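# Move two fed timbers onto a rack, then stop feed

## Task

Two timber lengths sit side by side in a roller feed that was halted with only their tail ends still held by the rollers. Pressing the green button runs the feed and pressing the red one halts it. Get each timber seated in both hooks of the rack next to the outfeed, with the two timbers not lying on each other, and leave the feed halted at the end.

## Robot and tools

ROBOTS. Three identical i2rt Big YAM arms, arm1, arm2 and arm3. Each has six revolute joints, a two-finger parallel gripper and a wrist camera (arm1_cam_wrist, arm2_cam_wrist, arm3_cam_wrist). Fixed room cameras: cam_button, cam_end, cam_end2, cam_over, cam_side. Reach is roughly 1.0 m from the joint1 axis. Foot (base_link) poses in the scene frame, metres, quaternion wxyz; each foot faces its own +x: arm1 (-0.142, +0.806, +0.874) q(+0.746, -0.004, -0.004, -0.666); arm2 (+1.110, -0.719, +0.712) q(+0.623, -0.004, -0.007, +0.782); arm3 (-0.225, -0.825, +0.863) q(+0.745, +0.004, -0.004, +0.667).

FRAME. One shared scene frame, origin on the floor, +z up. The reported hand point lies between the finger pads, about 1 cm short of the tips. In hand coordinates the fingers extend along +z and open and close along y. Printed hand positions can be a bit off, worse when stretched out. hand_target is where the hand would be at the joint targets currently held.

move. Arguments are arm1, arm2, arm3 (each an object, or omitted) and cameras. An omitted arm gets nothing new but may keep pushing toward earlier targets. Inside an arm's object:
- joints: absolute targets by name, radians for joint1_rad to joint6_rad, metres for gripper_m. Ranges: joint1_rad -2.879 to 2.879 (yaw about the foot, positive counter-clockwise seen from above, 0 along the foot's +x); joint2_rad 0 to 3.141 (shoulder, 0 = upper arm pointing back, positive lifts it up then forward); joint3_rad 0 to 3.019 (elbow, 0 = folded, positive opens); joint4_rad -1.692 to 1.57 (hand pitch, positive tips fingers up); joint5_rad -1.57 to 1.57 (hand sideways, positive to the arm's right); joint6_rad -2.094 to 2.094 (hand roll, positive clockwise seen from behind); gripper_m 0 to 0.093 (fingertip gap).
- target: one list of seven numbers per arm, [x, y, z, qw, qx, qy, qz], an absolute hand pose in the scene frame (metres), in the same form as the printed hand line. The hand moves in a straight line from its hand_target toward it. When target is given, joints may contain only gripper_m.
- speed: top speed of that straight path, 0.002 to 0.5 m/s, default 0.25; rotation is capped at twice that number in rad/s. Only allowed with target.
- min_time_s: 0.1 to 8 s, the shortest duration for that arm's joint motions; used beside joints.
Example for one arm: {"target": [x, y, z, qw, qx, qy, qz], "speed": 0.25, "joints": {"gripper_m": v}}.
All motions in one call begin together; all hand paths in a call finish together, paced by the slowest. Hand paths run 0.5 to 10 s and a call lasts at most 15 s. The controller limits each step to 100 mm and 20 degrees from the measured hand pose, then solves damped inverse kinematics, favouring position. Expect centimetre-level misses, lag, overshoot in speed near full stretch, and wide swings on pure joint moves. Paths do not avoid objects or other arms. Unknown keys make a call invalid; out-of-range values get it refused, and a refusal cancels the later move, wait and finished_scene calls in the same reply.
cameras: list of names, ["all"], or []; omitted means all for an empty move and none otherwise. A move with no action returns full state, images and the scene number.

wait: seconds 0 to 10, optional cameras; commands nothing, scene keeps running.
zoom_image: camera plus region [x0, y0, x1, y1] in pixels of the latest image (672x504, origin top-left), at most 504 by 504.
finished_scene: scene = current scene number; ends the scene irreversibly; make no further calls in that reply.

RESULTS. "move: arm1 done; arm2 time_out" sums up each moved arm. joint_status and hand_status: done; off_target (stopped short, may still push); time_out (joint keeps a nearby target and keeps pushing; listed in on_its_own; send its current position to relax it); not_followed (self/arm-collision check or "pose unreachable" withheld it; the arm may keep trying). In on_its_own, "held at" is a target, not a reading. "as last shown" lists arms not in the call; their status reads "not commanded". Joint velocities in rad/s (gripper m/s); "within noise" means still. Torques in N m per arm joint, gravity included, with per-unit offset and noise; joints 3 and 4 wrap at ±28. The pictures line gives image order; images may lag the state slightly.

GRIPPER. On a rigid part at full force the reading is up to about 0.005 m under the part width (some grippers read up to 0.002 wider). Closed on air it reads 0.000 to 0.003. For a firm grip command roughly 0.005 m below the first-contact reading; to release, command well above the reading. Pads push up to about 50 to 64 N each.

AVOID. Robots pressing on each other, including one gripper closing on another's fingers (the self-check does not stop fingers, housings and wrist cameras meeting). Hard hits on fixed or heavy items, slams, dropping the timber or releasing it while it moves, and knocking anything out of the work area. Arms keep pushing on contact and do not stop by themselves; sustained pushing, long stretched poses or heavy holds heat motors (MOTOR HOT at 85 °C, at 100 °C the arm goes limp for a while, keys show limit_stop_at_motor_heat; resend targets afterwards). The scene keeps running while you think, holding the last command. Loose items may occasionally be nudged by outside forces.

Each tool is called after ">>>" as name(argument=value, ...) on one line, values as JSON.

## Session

>>> move(arm1={"target":[-0.045,0.12,0.86,0,1,0,0]}, arm3={"target":[-0.045,-0.128,0.86,0,1,0,0]}, arm2={"target":[0.96,-0.377,0.9,0,1,0,0],"joints":{"gripper_m":0.0}}, cameras=["arm1_cam_wrist","arm2_cam_wrist","arm3_cam_wrist","cam_over","cam_end","cam_end2"])

Scene clock: 4.27 s.
Joint torques (N m): arm1=[0.97 -20.95 13.18 -0.29 -0.1 0.06] | arm2=[-1.55 -9.52 8.34 0.47 -0.01 0.02] | arm3=[-1.14 -18.26 11.69 0.24 -0.07 -0.06]
Heat: arm1: hottest joint2_rad 22 °C; arm2: hottest joint3_rad 22 °C; arm3: hottest joint3_rad 23 °C.
move: arm1 off_target; arm2 done; arm3 off_target
Joint velocities: within noise
arm1.joint_positions: joint1_rad=+0.020 joint2_rad=+2.332 joint3_rad=+1.963 joint4_rad=-1.233 joint5_rad=+0.003 joint6_rad=+1.705 gripper_m=+0.09396
arm1.joint_status: not commanded
arm1.hand: x=-0.0524 y=+0.1313 z=+0.8541 quat_wxyz=(+0.009, -1.000, +0.000, +0.003) (m; scene frame)
arm1.hand_target: x=-0.0452 y=+0.1205 z=+0.8601 quat_wxyz=(+0.000, -1.000, +0.000, +0.000) (m; scene frame)
arm1.hand_status: off_target (0.015 m and 1.1 deg from the pose sent, 0.734 m and 66.6 deg at the start)
arm2.joint_positions: joint1_rad=+0.165 joint2_rad=+1.337 joint3_rad=+1.118 joint4_rad=-1.375 joint5_rad=-0.017 joint6_rad=-1.159 gripper_m=+0.00051
arm2.joint_status: all done
arm2.hand: x=+0.9660 y=-0.3811 z=+0.8960 quat_wxyz=(+0.011, +1.000, -0.011, +0.003) (m; scene frame)
arm2.hand_target: x=+0.9601 y=-0.3771 z=+0.9000 quat_wxyz=(+0.000, +1.000, +0.000, +0.000) (m; scene frame)
arm2.hand_status: done (0.008 m and 1.8 deg from the pose sent, 0.402 m and 71.4 deg at the start)
arm3.joint_positions: joint1_rad=-0.148 joint2_rad=+2.397 joint3_rad=+2.128 joint4_rad=-1.328 joint5_rad=-0.001 joint6_rad=-1.812 gripper_m=+0.09396
arm3.joint_status: not commanded
arm3.hand: x=-0.0432 y=-0.1404 z=+0.8591 quat_wxyz=(+0.006, +1.000, -0.009, -0.003) (m; scene frame)
arm3.hand_target: x=-0.0453 y=-0.1286 z=+0.8600 quat_wxyz=(-0.001, +1.000, +0.000, +0.000) (m; scene frame)
arm3.hand_status: off_target (0.013 m and 1.3 deg from the pose sent, 0.756 m and 78.0 deg at the start)
pictures: arm1_cam_wrist, arm2_cam_wrist, arm3_cam_wrist, cam_end, cam_end2, cam_over

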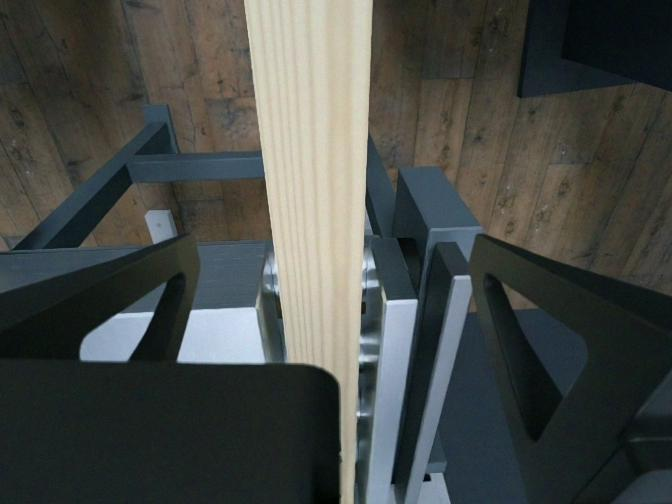

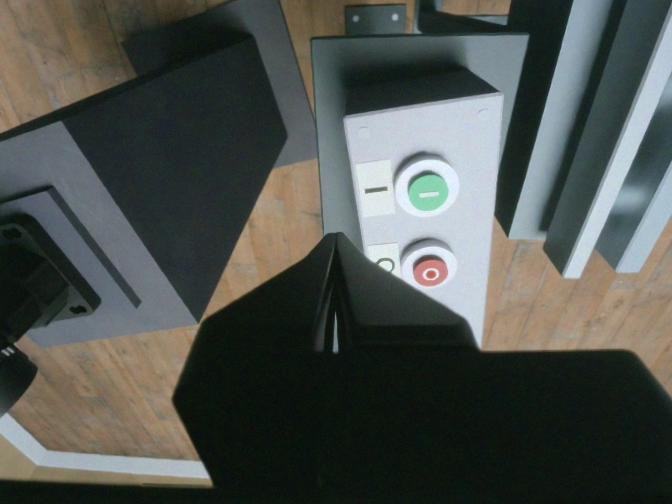

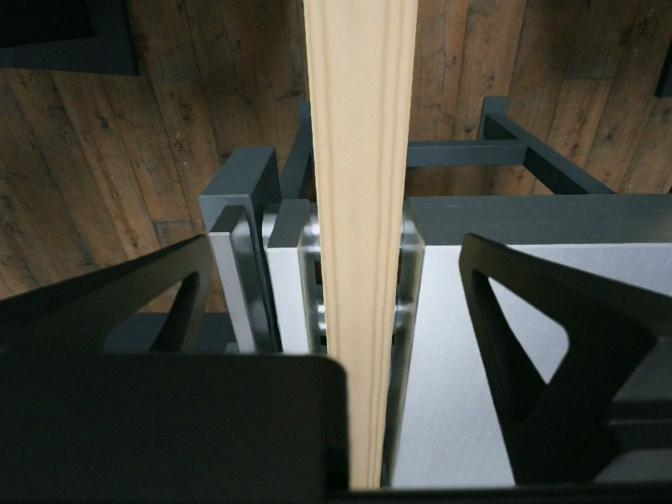

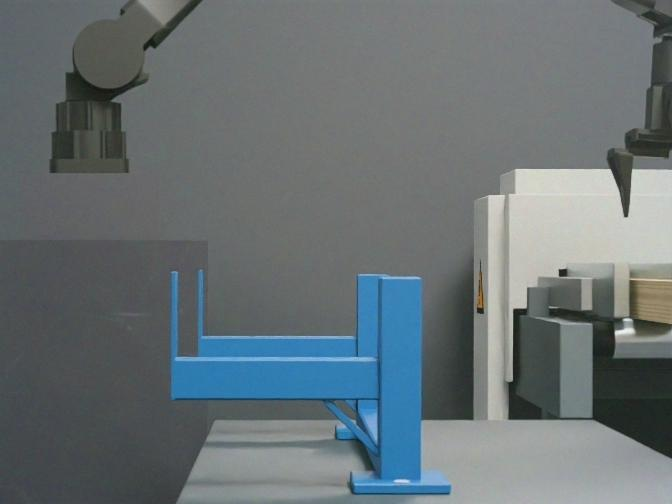

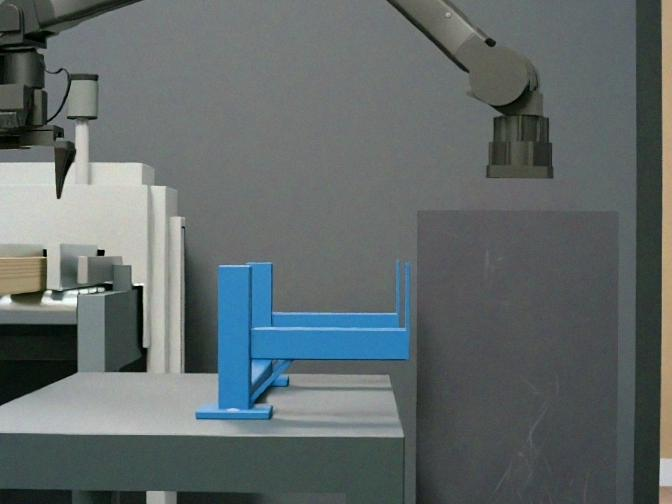

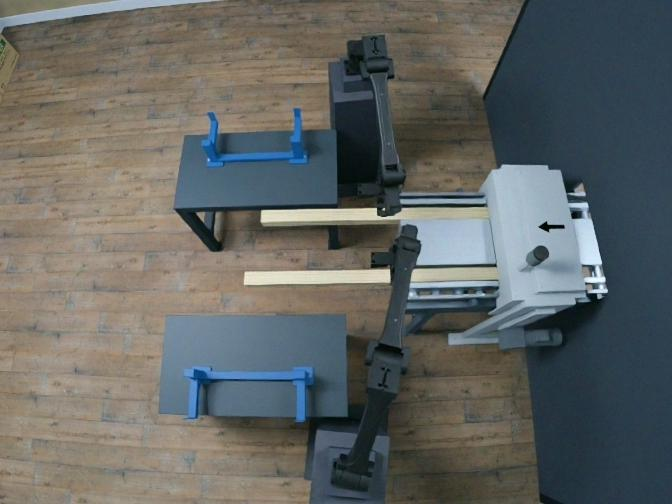

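>>> move(arm1={"target":[-0.034,0.118,0.723,0,1,0,0],"speed":0.13}, arm3={"target":[-0.054,-0.1225,0.722,0,1,0,0],"speed":0.13}, arm2={"target":[0.985,-0.328,0.845,0,1,0,0]}, cameras=["arm1_cam_wrist","arm2_cam_wrist","arm3_cam_wrist"])

Scene clock: 47.03 s.
Joint torques (N m): arm1=[1.03 -21.66 10.58 0.54 -0.1 0.06] | arm2=[-3.14 -10.64 7.27 0.53 -0.03 0.03] | arm3=[-1.14 -19.96 9.14 0.85 -0.07 0.08]
Heat: arm1: hottest joint2_rad 29 °C; arm2: hottest joint3_rad 26 °C; arm3: hottest joint3_rad 29 °C.
move: arm1 off_target; arm2 done; arm3 done
Joint velocities: within noise
arm1.joint_positions: joint1_rad=+0.034 joint2_rad=+2.525 joint3_rad=+1.963 joint4_rad=-1.041 joint5_rad=+0.003 joint6_rad=+1.720 gripper_m=+0.09396
arm1.joint_status: not commanded
arm1.hand: x=-0.0421 y=+0.1269 z=+0.7243 quat_wxyz=(+0.010, -1.000, +0.001, +0.003) (m; scene frame)
arm1.hand_target: x=-0.0340 y=+0.1184 z=+0.7231 quat_wxyz=(+0.000, -1.000, +0.000, +0.000) (m; scene frame)
arm1.hand_status: off_target (0.012 m and 1.2 deg from the pose sent, 0.133 m and 1.1 deg at the start)
arm2.joint_positions: joint1_rad=+0.086 joint2_rad=+1.468 joint3_rad=+1.118 joint4_rad=-1.227 joint5_rad=-0.016 joint6_rad=-1.259 gripper_m=+0.00051
arm2.joint_status: not commanded
arm2.hand: x=+0.9816 y=-0.3321 z=+0.8478 quat_wxyz=(+0.003, +1.000, +0.000, +0.000) (m; scene frame)
arm2.hand_target: x=+0.9850 y=-0.3281 z=+0.8450 quat_wxyz=(+0.000, +1.000, +0.000, +0.000) (m; scene frame)
arm2.hand_status: done (0.006 m and 0.3 deg from the pose sent, 0.076 m and 1.8 deg at the start)
arm3.joint_positions: joint1_rad=-0.135 joint2_rad=+2.580 joint3_rad=+2.122 joint4_rad=-1.134 joint5_rad=-0.001 joint6_rad=-1.812 gripper_m=+0.09396
arm3.joint_status: not commanded
arm3.hand: x=-0.0501 y=-0.1290 z=+0.7292 quat_wxyz=(+0.004, +1.000, -0.002, -0.003) (m; scene frame)
arm3.hand_target: x=-0.0542 y=-0.1228 z=+0.7221 quat_wxyz=(+0.000, +1.000, +0.000, +0.000) (m; scene frame)
arm3.hand_status: done (0.010 m and 0.6 deg from the pose sent, 0.139 m and 1.3 deg at the start)
pictures: arm1_cam_wrist, arm2_cam_wrist, arm3_cam_wrist

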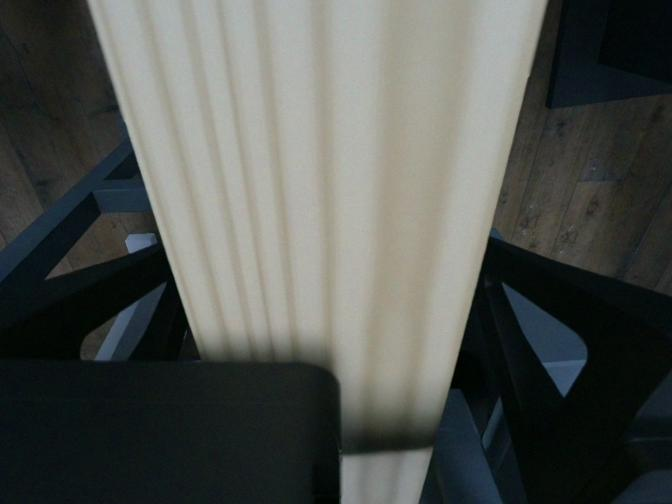

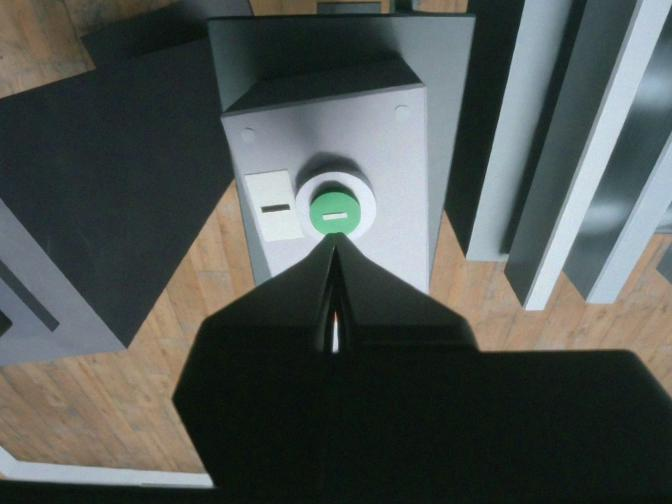

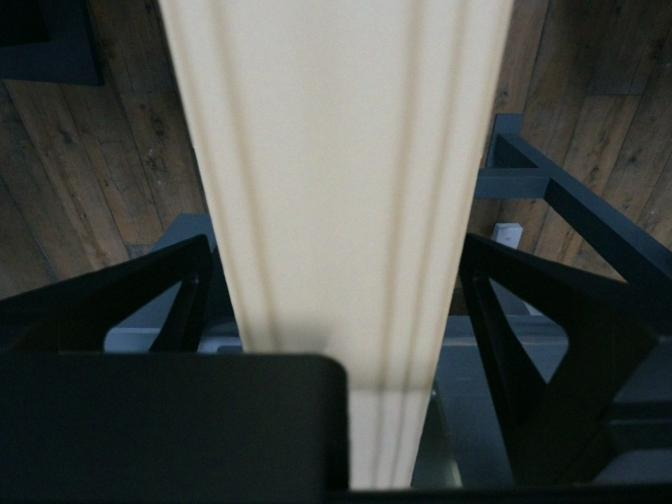

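>>> move(arm1={"joints":{"gripper_m":0.045}}, arm3={"joints":{"gripper_m":0.045}})

>>> move(arm2={"target":[0.987,-0.328,0.80,0,1,0,0],"speed":0.1}, cameras=["cam_button"])

>>> move(arm1={"target":[-0.14,0.108,0.765,0,1,0,0],"speed":0.07}, arm3={"target":[-0.16,-0.113,0.768,0,1,0,0],"speed":0.07}, arm2={"target":[1.04,-0.325,0.855,0,1,0,0],"speed":0.1}, cameras=["arm2_cam_wrist","cam_over","cam_side","cam_button"])

Scene clock: 68.00 s.
Joint torques (N m): arm1=[1.08 -21.66 10.62 0.34 -0.14 0.13] | arm2=[-3.19 -10.64 7.25 0.53 -0.03 0.02] | arm3=[-1.08 -19.31 9.07 0.69 -0.1 0.11]
Heat: arm1: hottest joint2_rad 30 °C; arm2: hottest joint3_rad 27 °C; arm3: hottest joint3_rad 30 °C.
move: arm1 off_target; arm3 off_target
Joint velocities: within noise
arm1.joint_positions: joint1_rad=+0.034 joint2_rad=+2.525 joint3_rad=+1.963 joint4_rad=-1.035 joint5_rad=+0.004 joint6_rad=+1.711 gripper_m=+0.04907
arm1.joint_status: gripper_m off_target (ended at +0.04910, target +0.04500)
arm1.hand: x=-0.0421 y=+0.1254 z=+0.7243 quat_wxyz=(+0.007, -1.000, -0.004, +0.003) (m; scene frame)
arm1.hand_target: x=-0.0341 y=+0.1183 z=+0.7231 quat_wxyz=(+0.000, -1.000, +0.000, +0.000) (m; scene frame)
arm1.hand_status: not commanded
arm2: as last shown
arm2.joint_positions: joint1_rad=+0.086 joint2_rad=+1.468 joint3_rad=+1.118 joint4_rad=-1.227 joint5_rad=-0.016 joint6_rad=-1.260 gripper_m=+0.00051
arm3.joint_positions: joint1_rad=-0.135 joint2_rad=+2.580 joint3_rad=+2.122 joint4_rad=-1.129 joint5_rad=+0.000 joint6_rad=-1.815 gripper_m=+0.05080
arm3.joint_status: gripper_m off_target (ended at +0.05082, target +0.04500)
arm3.hand: x=-0.0499 y=-0.1277 z=+0.7292 quat_wxyz=(+0.002, +1.000, +0.000, -0.002) (m; scene frame)
arm3.hand_target: x=-0.0542 y=-0.1228 z=+0.7221 quat_wxyz=(+0.000, +1.000, +0.000, +0.000) (m; scene frame)
arm3.hand_status: not commanded
pictures: none

Scene clock: 69.57 s.
Joint torques (N m): arm1=[5.07 -22.24 10.59 0.28 -0.44 0.59] | arm2=[-3.31 -9.29 5.6 1.09 -0.05 0.02] | arm3=[-4.6 -19.78 9.02 0.68 0.2 -0.32]
Heat: arm1: hottest joint2_rad 30 °C; arm2: hottest joint3_rad 27 °C; arm3: hottest joint3_rad 30 °C.
move: arm2 off_target
Joint velocities: within noise
arm1.joint_positions: joint1_rad=-0.010 joint2_rad=+2.532 joint3_rad=+1.963 joint4_rad=-1.035 joint5_rad=+0.012 joint6_rad=+1.663 gripper_m=+0.04896
arm1.joint_status: not commanded
arm1.hand: x=-0.0736 y=+0.1236 z=+0.7195 quat_wxyz=(+0.011, -1.000, -0.005, +0.007) (m; scene frame)
arm1.hand_target: x=-0.0340 y=+0.1183 z=+0.7232 quat_wxyz=(+0.000, -1.000, +0.000, +0.000) (m; scene frame)
arm1.hand_status: not commanded
arm2.joint_positions: joint1_rad=+0.085 joint2_rad=+1.495 joint3_rad=+1.063 joint4_rad=-1.120 joint5_rad=-0.016 joint6_rad=-1.262 gripper_m=+0.00051
arm2.joint_status: not commanded
arm2.hand: x=+0.9810 y=-0.3277 z=+0.8177 quat_wxyz=(-0.009, +1.000, +0.001, -0.004) (m; scene frame)
arm2.hand_target: x=+0.9870 y=-0.3287 z=+0.8006 quat_wxyz=(+0.000, +1.000, +0.000, +0.000) (m; scene frame)
arm2.hand_status: off_target (0.019 m and 1.1 deg from the pose sent, 0.048 m and 0.3 deg at the start)
arm3.joint_positions: joint1_rad=-0.093 joint2_rad=+2.587 joint3_rad=+2.122 joint4_rad=-1.129 joint5_rad=-0.008 joint6_rad=-1.774 gripper_m=+0.05080
arm3.joint_status: not commanded
arm3.hand: x=-0.0808 y=-0.1227 z=+0.7245 quat_wxyz=(+0.004, +1.000, -0.001, -0.006) (m; scene frame)
arm3.hand_target: x=-0.0540 y=-0.1228 z=+0.7220 quat_wxyz=(+0.000, +1.000, +0.000, +0.000) (m; scene frame)
arm3.hand_status: not commanded
pictures: cam_button

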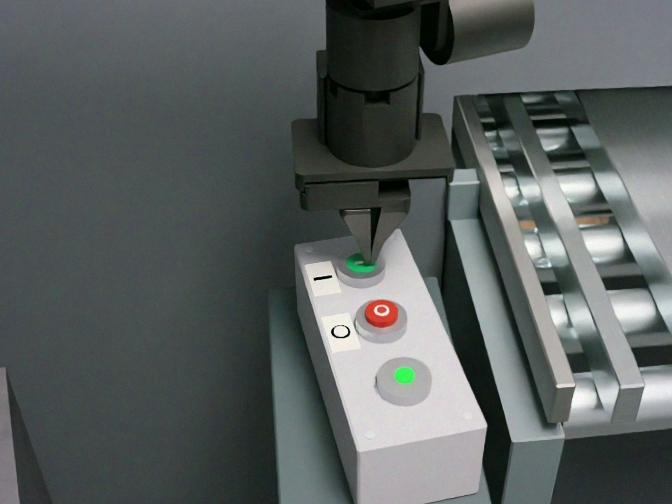

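Scene clock: 71.87 s.
Joint torques (N m): arm1=[0.09 -27.69 11.08 -1.01 0.19 -0.12] | arm2=[-3.19 -11.93 10.29 -0.36 -0.05 0] | arm3=[-1.85 -28.57 8.94 -0.69 -0.69 0.28]
Heat: arm1: hottest joint2_rad 30 °C; arm2: hottest joint3_rad 27 °C; arm3: hottest joint3_rad 30 °C.
move: arm1 off_target; arm2 off_target; arm3 off_target
Joint velocities: within noise
arm1.joint_positions: joint1_rad=-0.107 joint2_rad=+2.544 joint3_rad=+1.949 joint4_rad=-1.069 joint5_rad=-0.003 joint6_rad=+1.588 gripper_m=+0.04873
arm1.joint_status: not commanded
arm1.hand: x=-0.1373 y=+0.1383 z=+0.7078 quat_wxyz=(+0.041, -0.999, +0.005, -0.001) (m; scene frame)
arm1.hand_target: x=-0.1400 y=+0.1101 z=+0.7642 quat_wxyz=(+0.000, -1.000, +0.000, +0.000) (m; scene frame)
arm1.hand_status: off_target (0.065 m and 4.7 deg from the pose sent, 0.082 m and 1.6 deg at the start)
arm2.joint_positions: joint1_rad=-0.047 joint2_rad=+1.456 joint3_rad=+1.063 joint4_rad=-1.229 joint5_rad=-0.015 joint6_rad=-1.393 gripper_m=+0.00051
arm2.joint_status: not commanded
arm2.hand: x=+1.0384 y=-0.3402 z=+0.8336 quat_wxyz=(+0.024, +1.000, -0.001, +0.004) (m; scene frame)
arm2.hand_target: x=+1.0401 y=-0.3257 z=+0.8551 quat_wxyz=(+0.000, +1.000, +0.000, +0.000) (m; scene frame)
arm2.hand_status: off_target (0.026 m and 2.8 deg from the pose sent, 0.070 m and 1.1 deg at the start)
arm3.joint_positions: joint1_rad=+0.020 joint2_rad=+2.619 joint3_rad=+2.045 joint4_rad=-1.122 joint5_rad=+0.014 joint6_rad=-1.687 gripper_m=+0.05078
arm3.joint_status: not commanded
arm3.hand: x=-0.1611 y=-0.1520 z=+0.6785 quat_wxyz=(+0.057, +0.998, +0.013, +0.001) (m; scene frame)
arm3.hand_target: x=-0.1601 y=-0.1163 z=+0.7650 quat_wxyz=(+0.000, +1.000, +0.000, -0.001) (m; scene frame)
arm3.hand_status: off_target (0.098 m and 6.7 deg from the pose sent, 0.091 m and 0.9 deg at the start)
pictures: arm2_cam_wrist, cam_button, cam_over, cam_side

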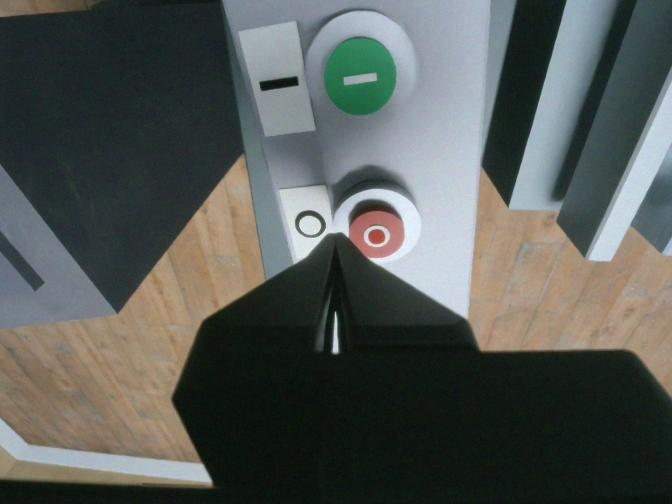

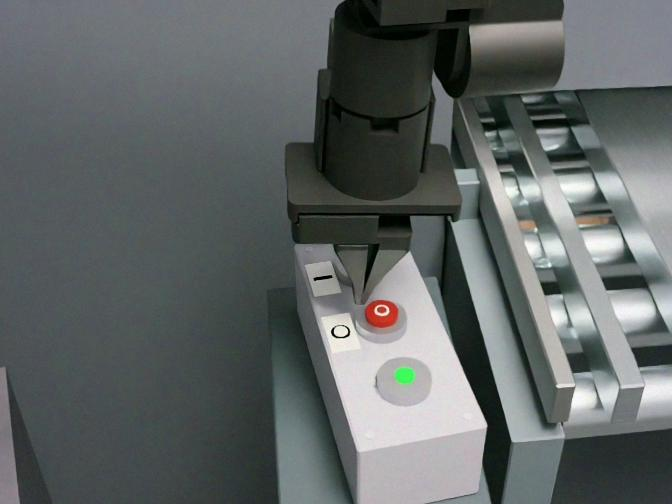

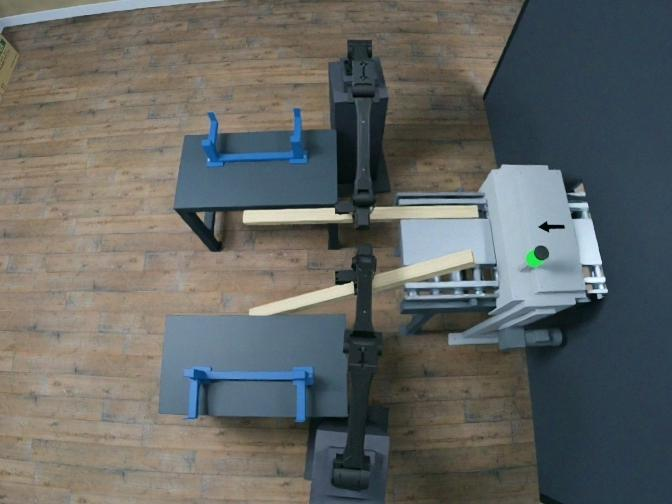

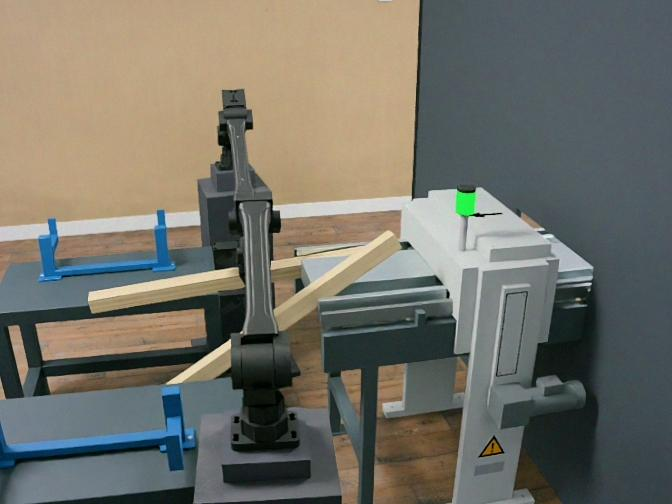

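>>> move(arm2={"target":[1.045,-0.327,0.797,0,1,0,0],"speed":0.1}, arm1={"target":[-0.22,0.115,0.88,0,1,0,0],"speed":0.15}, arm3={"target":[-0.25,-0.10,0.90,0,0.985,0,-0.174],"speed":0.15}, cameras=["cam_over","cam_side","cam_button","cam_end"])

Scene clock: 91.97 s.
Joint torques (N m): arm1=[-0.15 -30.04 12.75 -1.36 0.12 -0.03] | arm2=[-3.37 -8.41 5.34 1.14 -0.08 0.02] | arm3=[-1.85 -28.4 9.81 -0.91 -1.58 0.48]
Heat: arm1: hottest joint2_rad 32 °C; arm2: hottest joint3_rad 29 °C; arm3: hottest joint2_rad 36 °C.
move: arm1 off_target; arm2 off_target; arm3 off_target
Joint velocities: within noise
arm1.joint_positions: joint1_rad=-0.222 joint2_rad=+2.429 joint3_rad=+1.910 joint4_rad=-1.201 joint5_rad=+0.001 joint6_rad=+1.464 gripper_m=+0.04872
arm1.joint_status: not commanded
arm1.hand: x=-0.2129 y=+0.1615 z=+0.7732 quat_wxyz=(+0.068, -0.998, +0.001, -0.008) (m; scene frame)
arm1.hand_target: x=-0.2184 y=+0.1269 z=+0.8625 quat_wxyz=(+0.000, -1.000, +0.000, +0.000) (m; scene frame)
arm1.hand_status: off_target (0.117 m and 7.9 deg from the pose sent, 0.192 m and 4.7 deg at the start; pose on its path clipped on 57 of 68 steps)
arm2.joint_positions: joint1_rad=-0.055 joint2_rad=+1.466 joint3_rad=+1.027 joint4_rad=-1.109 joint5_rad=-0.015 joint6_rad=-1.402 gripper_m=+0.00051
arm2.joint_status: not commanded
arm2.hand: x=+1.0388 y=-0.3247 z=+0.8174 quat_wxyz=(-0.013, +1.000, +0.001, -0.002) (m; scene frame)
arm2.hand_target: x=+1.0450 y=-0.3279 z=+0.7978 quat_wxyz=(+0.000, +1.000, +0.000, +0.000) (m; scene frame)
arm2.hand_status: off_target (0.021 m and 1.5 deg from the pose sent, 0.039 m and 2.8 deg at the start)
arm3.joint_positions: joint1_rad=+0.052 joint2_rad=+2.518 joint3_rad=+2.011 joint4_rad=-1.211 joint5_rad=-0.317 joint6_rad=-1.676 gripper_m=+0.05078
arm3.joint_status: not commanded
arm3.hand: x=-0.2394 y=-0.1537 z=+0.7455 quat_wxyz=(+0.053, +0.985, +0.013, -0.162) (m; scene frame)
arm3.hand_target: x=-0.2460 y=-0.1247 z=+0.8361 quat_wxyz=(+0.000, +0.985, +0.002, -0.175) (m; scene frame)
arm3.hand_status: off_target (0.164 m and 6.4 deg from the pose sent, 0.244 m and 21.2 deg at the start; pose on its path clipped on 66 of 68 steps)
pictures: cam_button, cam_end, cam_over, cam_side

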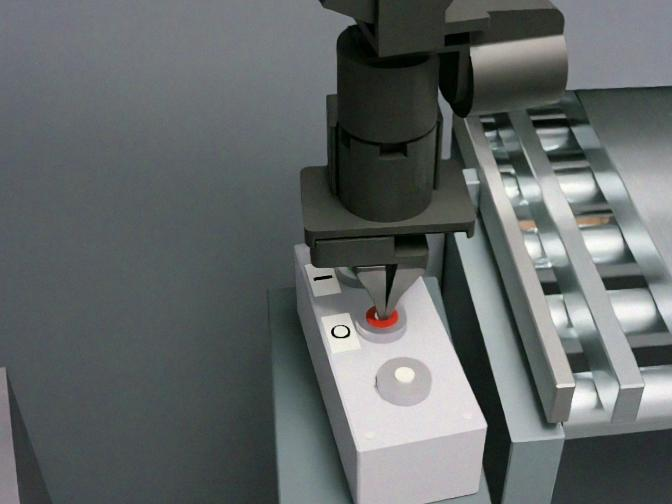

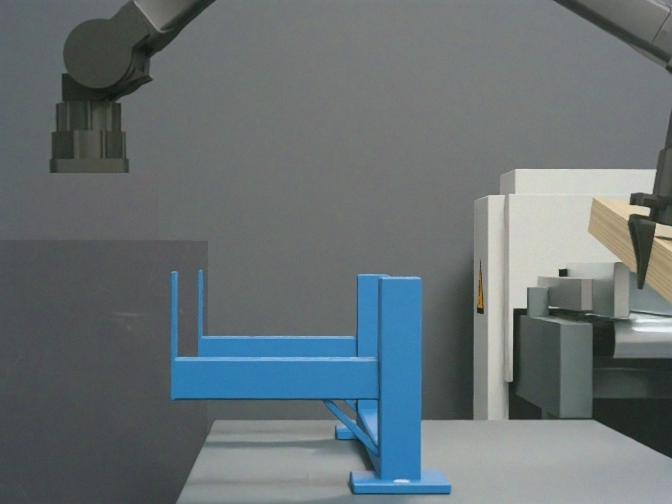

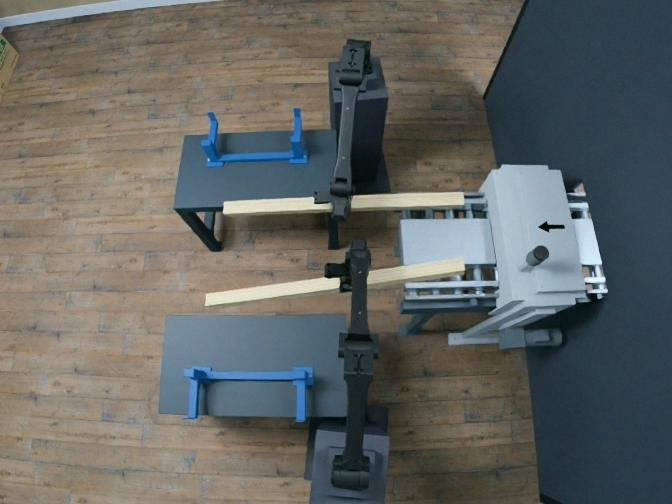

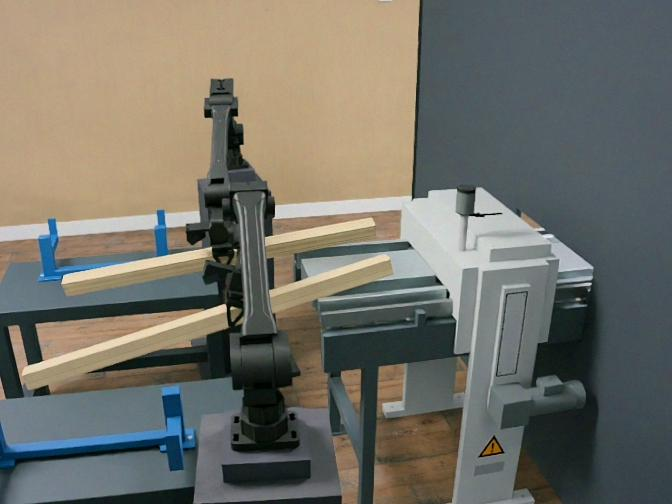

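>>> move(arm1={"target":[-0.5,0.26,0.95,0,0.9998,0,-0.02],"speed":0.22}, arm3={"target":[-0.47,-0.25,0.98,0,0.966,0,-0.259],"speed":0.22}, arm2={"target":[1.045,-0.327,0.9,0,1,0,0],"speed":0.1})

>>> move(arm1={"target":[-0.63,0.54,0.93,0,0.9998,0,-0.02],"speed":0.22}, arm3={"target":[-0.60,-0.54,0.95,0,0.966,0,-0.259],"speed":0.22}, cameras=["cam_over","cam_side","cam_end2","cam_end"])

Scene clock: 123.83 s.
Joint torques (N m): arm1=[1.08 -27.69 15.41 -1.02 0.1 -0.02] | arm2=[-3.31 -11.4 11.66 -0.38 -0.04 0.02] | arm3=[-1.55 -23.53 12.98 0.23 -1.77 0]
Heat: arm1: hottest joint2_rad 34 °C; arm2: hottest joint3_rad 27 °C; arm3: hottest joint2_rad 35 °C.
move: arm1 off_target; arm2 off_target; arm3 off_target
Joint velocities: within noise
arm1.joint_positions: joint1_rad=-0.685 joint2_rad=+2.203 joint3_rad=+1.673 joint4_rad=-1.190 joint5_rad=+0.040 joint6_rad=+1.005 gripper_m=+0.04872
arm1.joint_status: not commanded
arm1.hand: x=-0.4687 y=+0.3111 z=+0.8370 quat_wxyz=(+0.068, -0.997, +0.001, -0.024) (m; scene frame)
arm1.hand_target: x=-0.4892 y=+0.2774 z=+0.9248 quat_wxyz=(+0.000, -1.000, +0.000, +0.020) (m; scene frame)
arm1.hand_status: off_target (0.128 m and 9.2 deg from the pose sent, 0.351 m and 8.5 deg at the start; pose on its path clipped on 78 of 81 steps)
arm2.joint_positions: joint1_rad=-0.059 joint2_rad=+1.413 joint3_rad=+1.128 joint4_rad=-1.350 joint5_rad=-0.015 joint6_rad=-1.406 gripper_m=+0.00051
arm2.joint_status: not commanded
arm2.hand: x=+1.0433 y=-0.3454 z=+0.8738 quat_wxyz=(+0.030, +1.000, +0.000, +0.005) (m; scene frame)
arm2.hand_target: x=+1.0451 y=-0.3283 z=+0.9001 quat_wxyz=(+0.000, +1.000, +0.000, +0.000) (m; scene frame)
arm2.hand_status: off_target (0.032 m and 3.5 deg from the pose sent, 0.083 m and 1.5 deg at the start)
arm3.joint_positions: joint1_rad=+0.370 joint2_rad=+2.028 joint3_rad=+1.438 joint4_rad=-1.018 joint5_rad=-0.470 joint6_rad=-1.269 gripper_m=+0.05078
arm3.joint_status: not commanded
arm3.hand: x=-0.4437 y=-0.3050 z=+0.8679 quat_wxyz=(+0.076, +0.973, -0.024, -0.219) (m; scene frame)
arm3.hand_target: x=-0.4618 y=-0.2695 z=+0.9555 quat_wxyz=(+0.000, +0.966, +0.001, -0.259) (m; scene frame)
arm3.hand_status: off_target (0.128 m and 10.2 deg from the pose sent, 0.343 m and 12.9 deg at the start; pose on its path clipped on 78 of 81 steps)
pictures: none

Scene clock: 126.30 s.
Joint torques (N m): arm1=[1.32 -23.47 11.34 0.1 0.02 -0.02] | arm2=[-3.31 -11.34 11.64 -0.39 -0.04 0.02] | arm3=[-2.43 -15.03 10.22 2.51 -1.22 0.02]
Heat: arm1: hottest joint2_rad 34 °C; arm2: hottest joint3_rad 27 °C; arm3: hottest joint2_rad 35 °C.
move: arm1 off_target; arm3 off_target
Joint velocities: within noise
arm1.joint_positions: joint1_rad=-1.180 joint2_rad=+1.975 joint3_rad=+1.392 joint4_rad=-1.084 joint5_rad=+0.030 joint6_rad=+0.514 gripper_m=+0.04872
arm1.joint_status: not commanded
arm1.hand: x=-0.6068 y=+0.5563 z=+0.8707 quat_wxyz=(+0.031, -0.999, +0.004, -0.036) (m; scene frame)
arm1.hand_target: x=-0.6274 y=+0.5414 z=+0.9292 quat_wxyz=(+0.000, -1.000, +0.000, +0.020) (m; scene frame)
arm1.hand_status: off_target (0.066 m and 7.3 deg from the pose sent, 0.295 m and 9.2 deg at the start)
arm2: as last shown
arm3.joint_positions: joint1_rad=+0.903 joint2_rad=+1.564 joint3_rad=+0.858 joint4_rad=-0.654 joint5_rad=-0.343 joint6_rad=-0.711 gripper_m=+0.05078
arm3.joint_status: not commanded
arm3.hand: x=-0.5701 y=-0.5664 z=+0.8949 quat_wxyz=(+0.048, +0.980, -0.014, -0.191) (m; scene frame)
arm3.hand_target: x=-0.5971 y=-0.5425 z=+0.9508 quat_wxyz=(+0.000, +0.966, +0.001, -0.258) (m; scene frame)
arm3.hand_status: off_target (0.068 m and 9.8 deg from the pose sent, 0.294 m and 10.2 deg at the start)
pictures: cam_end, cam_end2, cam_over, cam_side

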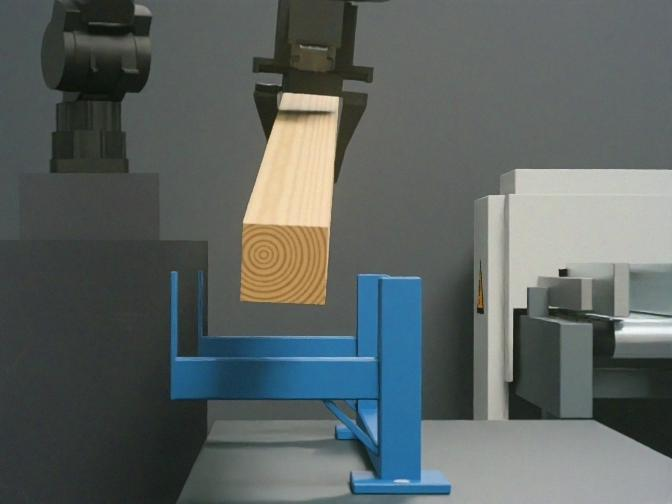

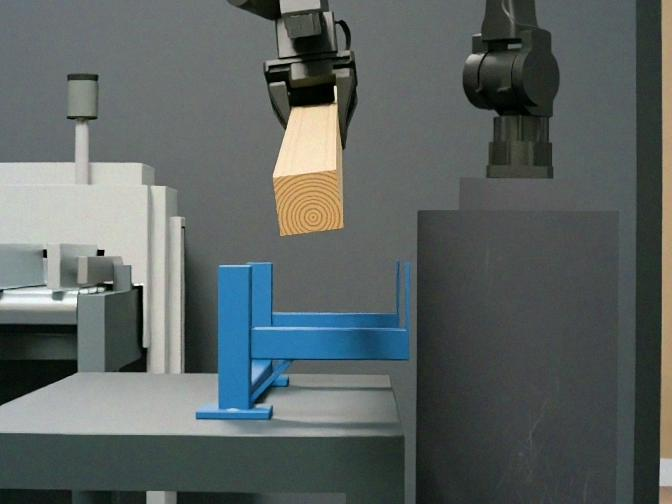

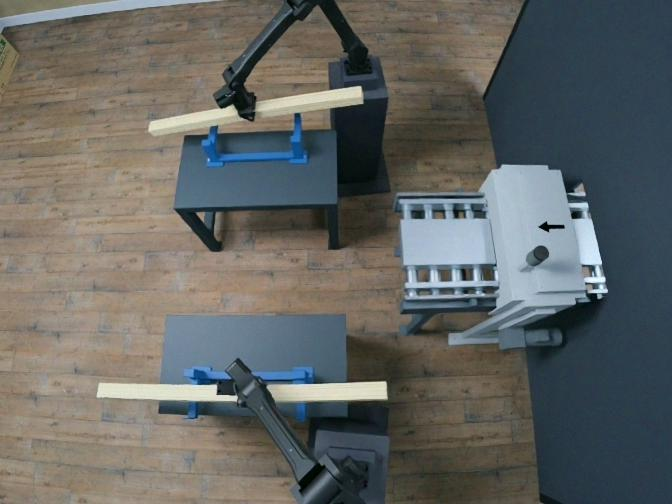

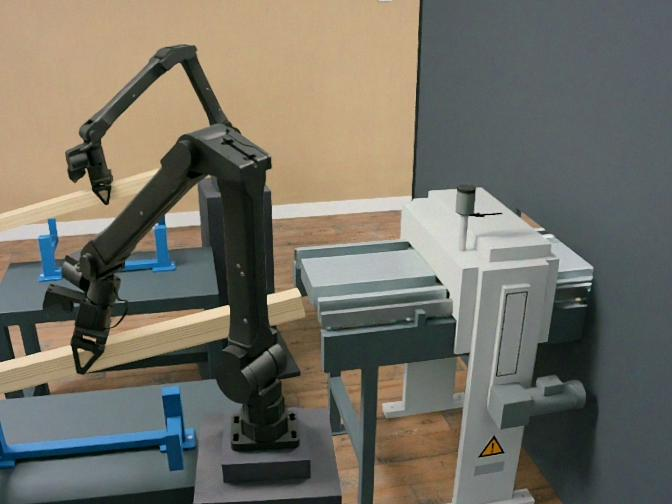

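>>> move(arm1={"target":[-0.63,0.542,0.815,0,0.9954,0,-0.096],"speed":0.12}, arm3={"target":[-0.575,-0.55,0.82,0,0.9455,0,-0.3256],"speed":0.12}, cameras=["cam_over","cam_side","cam_end2","cam_end"])

Scene clock: 143.10 s.
Joint torques (N m): arm1=[1.55 -20.78 9.47 0.98 0.36 0.06] | arm2=[-3.31 -11.4 11.66 -0.39 -0.04 0.02] | arm3=[-2.55 -12.1 6.65 3.04 -1.61 -0.09]
Heat: arm1: hottest joint2_rad 34 °C; arm2: hottest joint3_rad 28 °C; arm3: hottest joint3_rad 35 °C.
move: arm1 off_target; arm3 off_target
Joint velocities: within noise
arm1.joint_positions: joint1_rad=-1.165 joint2_rad=+2.055 joint3_rad=+1.190 joint4_rad=-0.654 joint5_rad=+0.098 joint6_rad=+0.514 gripper_m=+0.04872
arm1.joint_status: not commanded
arm1.hand: x=-0.6009 y=+0.5630 z=+0.7727 quat_wxyz=(+0.024, -0.999, -0.001, +0.046) (m; scene frame)
arm1.hand_target: x=-0.6282 y=+0.5429 z=+0.8153 quat_wxyz=(+0.000, -0.995, +0.000, +0.096) (m; scene frame)
arm1.hand_status: off_target (0.055 m and 6.3 deg from the pose sent, 0.062 m and 15.5 deg at the start)
arm2: as last shown
arm3.joint_positions: joint1_rad=+0.841 joint2_rad=+1.773 joint3_rad=+0.628 joint4_rad=-0.085 joint5_rad=-0.452 joint6_rad=-0.717 gripper_m=+0.05078
arm3.joint_status: not commanded
arm3.hand: x=-0.5472 y=-0.5772 z=+0.7881 quat_wxyz=(+0.035, +0.961, -0.020, -0.272) (m; scene frame)
arm3.hand_target: x=-0.5732 y=-0.5512 z=+0.8210 quat_wxyz=(+0.000, +0.946, +0.001, -0.325) (m; scene frame)
arm3.hand_status: off_target (0.050 m and 7.9 deg from the pose sent, 0.077 m and 17.0 deg at the start)
pictures: cam_end, cam_end2, cam_over, cam_side

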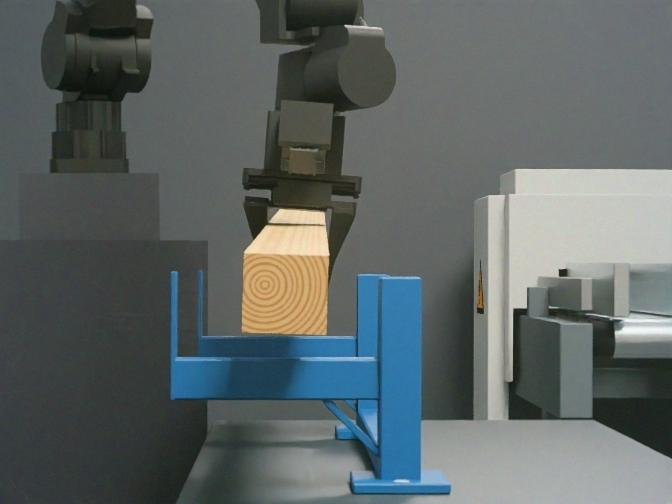

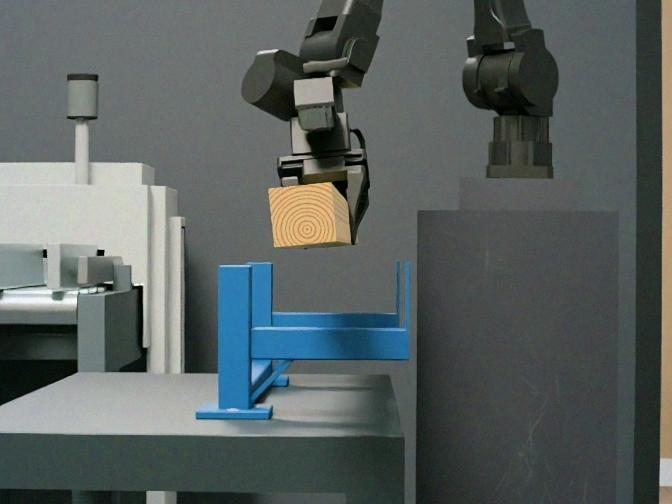

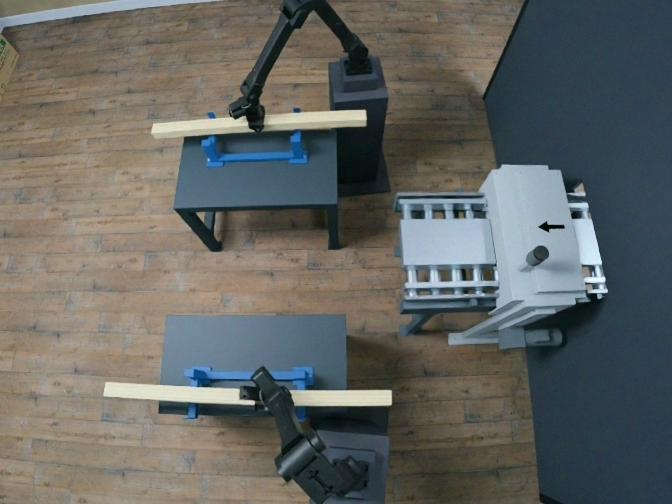

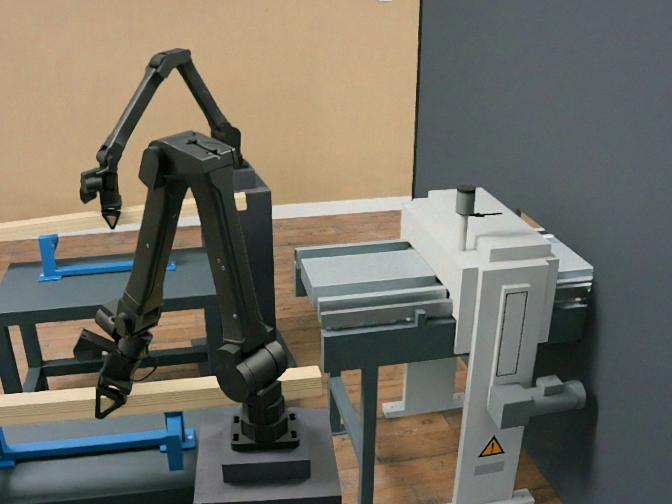

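>>> move(arm1={"target":[-0.63,0.538,0.74,0,0.9954,0,-0.096],"speed":0.06}, arm3={"target":[-0.575,-0.546,0.738,0,0.9455,0,-0.3256],"speed":0.06}, cameras=["cam_over","cam_side","cam_end2","cam_end"])

Scene clock: 152.13 s.
Joint torques (N m): arm1=[1.44 -18.9 8.84 0.9 0.19 0.01] | arm2=[-3.31 -11.34 11.66 -0.39 -0.04 0.02] | arm3=[-2.61 -12.69 5.67 2.84 -1.51 -0.11]
Heat: arm1: hottest joint2_rad 34 °C; arm2: hottest joint3_rad 28 °C; arm3: hottest joint3_rad 34 °C.
move: arm1 off_target; arm3 off_target
Joint velocities: within noise
arm1.joint_positions: joint1_rad=-1.159 joint2_rad=+2.174 joint3_rad=+1.188 joint4_rad=-0.501 joint5_rad=+0.104 joint6_rad=+0.524 gripper_m=+0.04872
arm1.joint_status: not commanded
arm1.hand: x=-0.6047 y=+0.5581 z=+0.7152 quat_wxyz=(+0.018, -0.998, +0.002, +0.062) (m; scene frame)
arm1.hand_target: x=-0.6288 y=+0.5384 z=+0.7409 quat_wxyz=(+0.000, -0.995, +0.000, +0.096) (m; scene frame)
arm1.hand_status: off_target (0.041 m and 4.5 deg from the pose sent, 0.050 m and 6.3 deg at the start)
arm2: as last shown
arm3.joint_positions: joint1_rad=+0.836 joint2_rad=+2.033 joint3_rad=+0.628 joint4_rad=+0.163 joint5_rad=-0.457 joint6_rad=-0.721 gripper_m=+0.05078
arm3.joint_status: not commanded
arm3.hand: x=-0.5398 y=-0.5829 z=+0.7101 quat_wxyz=(+0.040, +0.962, -0.021, -0.270) (m; scene frame)
arm3.hand_target: x=-0.5727 y=-0.5476 z=+0.7400 quat_wxyz=(+0.000, +0.946, +0.001, -0.324) (m; scene frame)
arm3.hand_status: off_target (0.058 m and 8.4 deg from the pose sent, 0.065 m and 7.9 deg at the start)
pictures: cam_end, cam_end2, cam_over, cam_side

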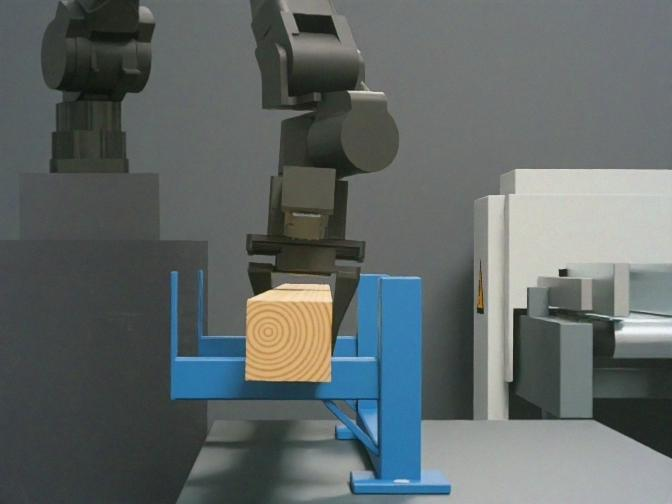

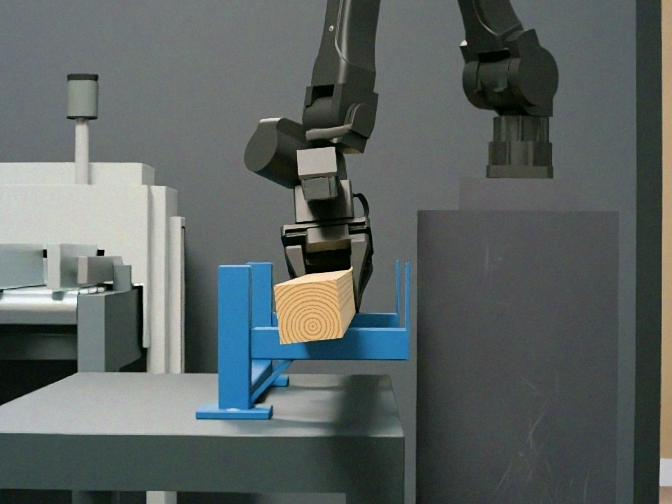

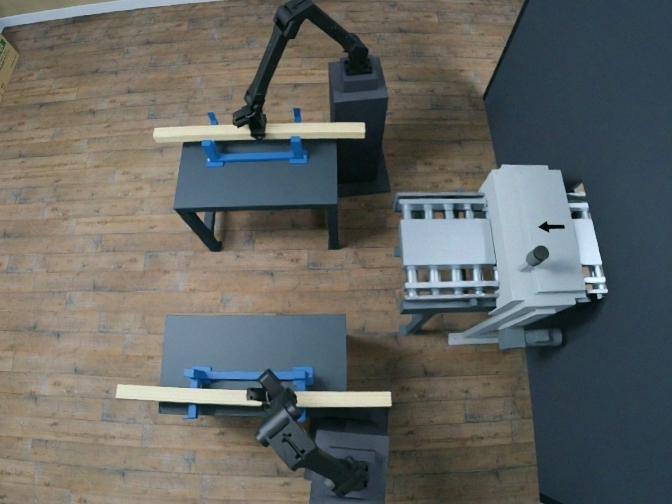

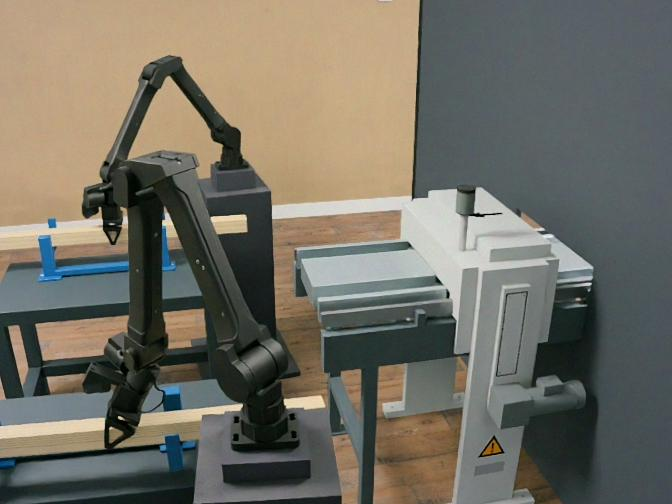

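>>> move(arm1={"target":[-0.625,0.541,0.712,0,0.9960,0,-0.089],"speed":0.05}, arm3={"target":[-0.565,-0.551,0.705,0,0.9511,0,-0.309],"speed":0.05}, cameras=["cam_over","cam_side","cam_end2","cam_end"])

Scene clock: 166.00 s.
Joint torques (N m): arm1=[1.32 -15.09 8.64 2.22 0.11 -0.01] | arm2=[-3.31 -11.34 11.66 -0.39 -0.04 0.02] | arm3=[-2.67 -7 5.93 3.67 -1.26 -0.18]
Heat: arm1: hottest joint2_rad 34 °C; arm2: hottest joint3_rad 29 °C; arm3: hottest joint3_rad 33 °C.
move: arm1 off_target; arm3 off_target
Joint velocities: within noise
arm1.joint_positions: joint1_rad=-1.159 joint2_rad=+2.178 joint3_rad=+1.188 joint4_rad=-0.486 joint5_rad=+0.099 joint6_rad=+0.524 gripper_m=+0.04872
arm1.joint_status: not commanded
arm1.hand: x=-0.6064 y=+0.5560 z=+0.7135 quat_wxyz=(+0.013, -0.998, +0.002, +0.065) (m; scene frame)
arm1.hand_target: x=-0.6241 y=+0.5413 z=+0.7129 quat_wxyz=(+0.000, -0.996, +0.000, +0.089) (m; scene frame)
arm1.hand_status: off_target (0.024 m and 3.1 deg from the pose sent, 0.027 m and 3.8 deg at the start)
arm2: as last shown
arm3.joint_positions: joint1_rad=+0.836 joint2_rad=+2.046 joint3_rad=+0.628 joint4_rad=+0.202 joint5_rad=-0.440 joint6_rad=-0.726 gripper_m=+0.05078
arm3.joint_status: not commanded
arm3.hand: x=-0.5411 y=-0.5771 z=+0.7071 quat_wxyz=(+0.024, +0.961, -0.017, -0.273) (m; scene frame)
arm3.hand_target: x=-0.5632 y=-0.5521 z=+0.7073 quat_wxyz=(+0.000, +0.952, +0.000, -0.307) (m; scene frame)
arm3.hand_status: off_target (0.035 m and 5.4 deg from the pose sent, 0.041 m and 6.9 deg at the start)
pictures: cam_end, cam_end2, cam_over, cam_side

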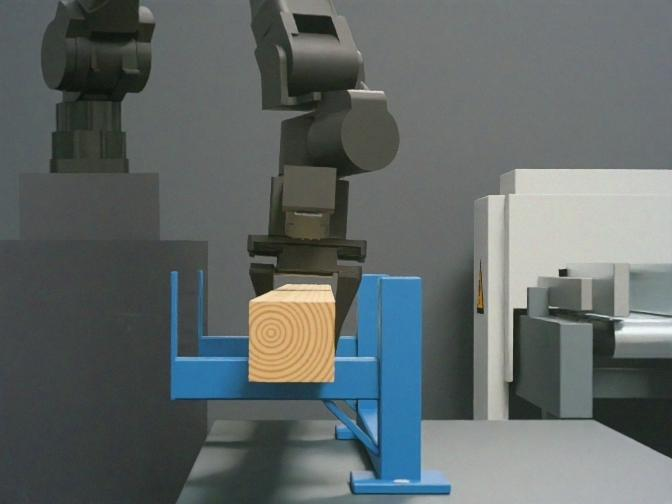

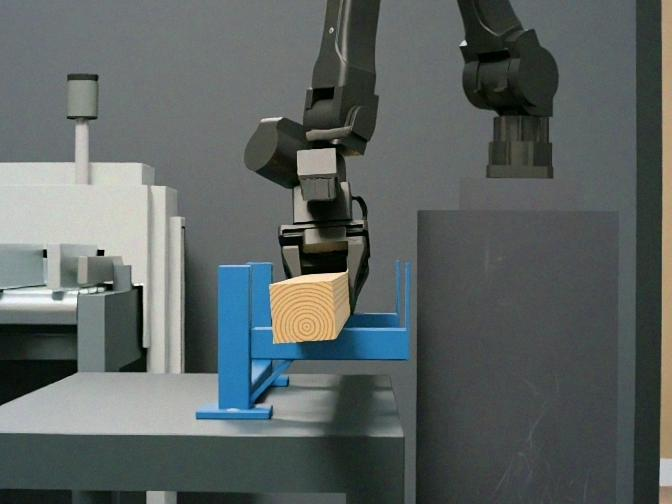

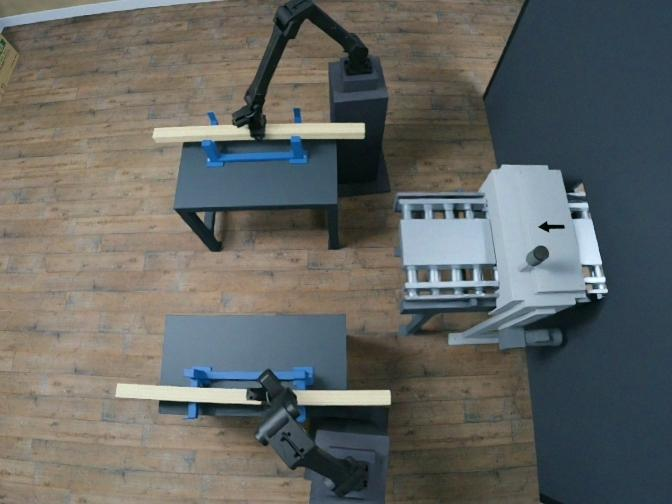

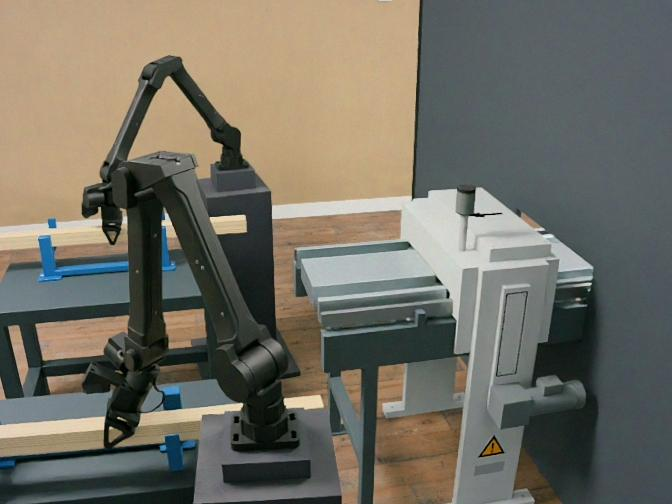

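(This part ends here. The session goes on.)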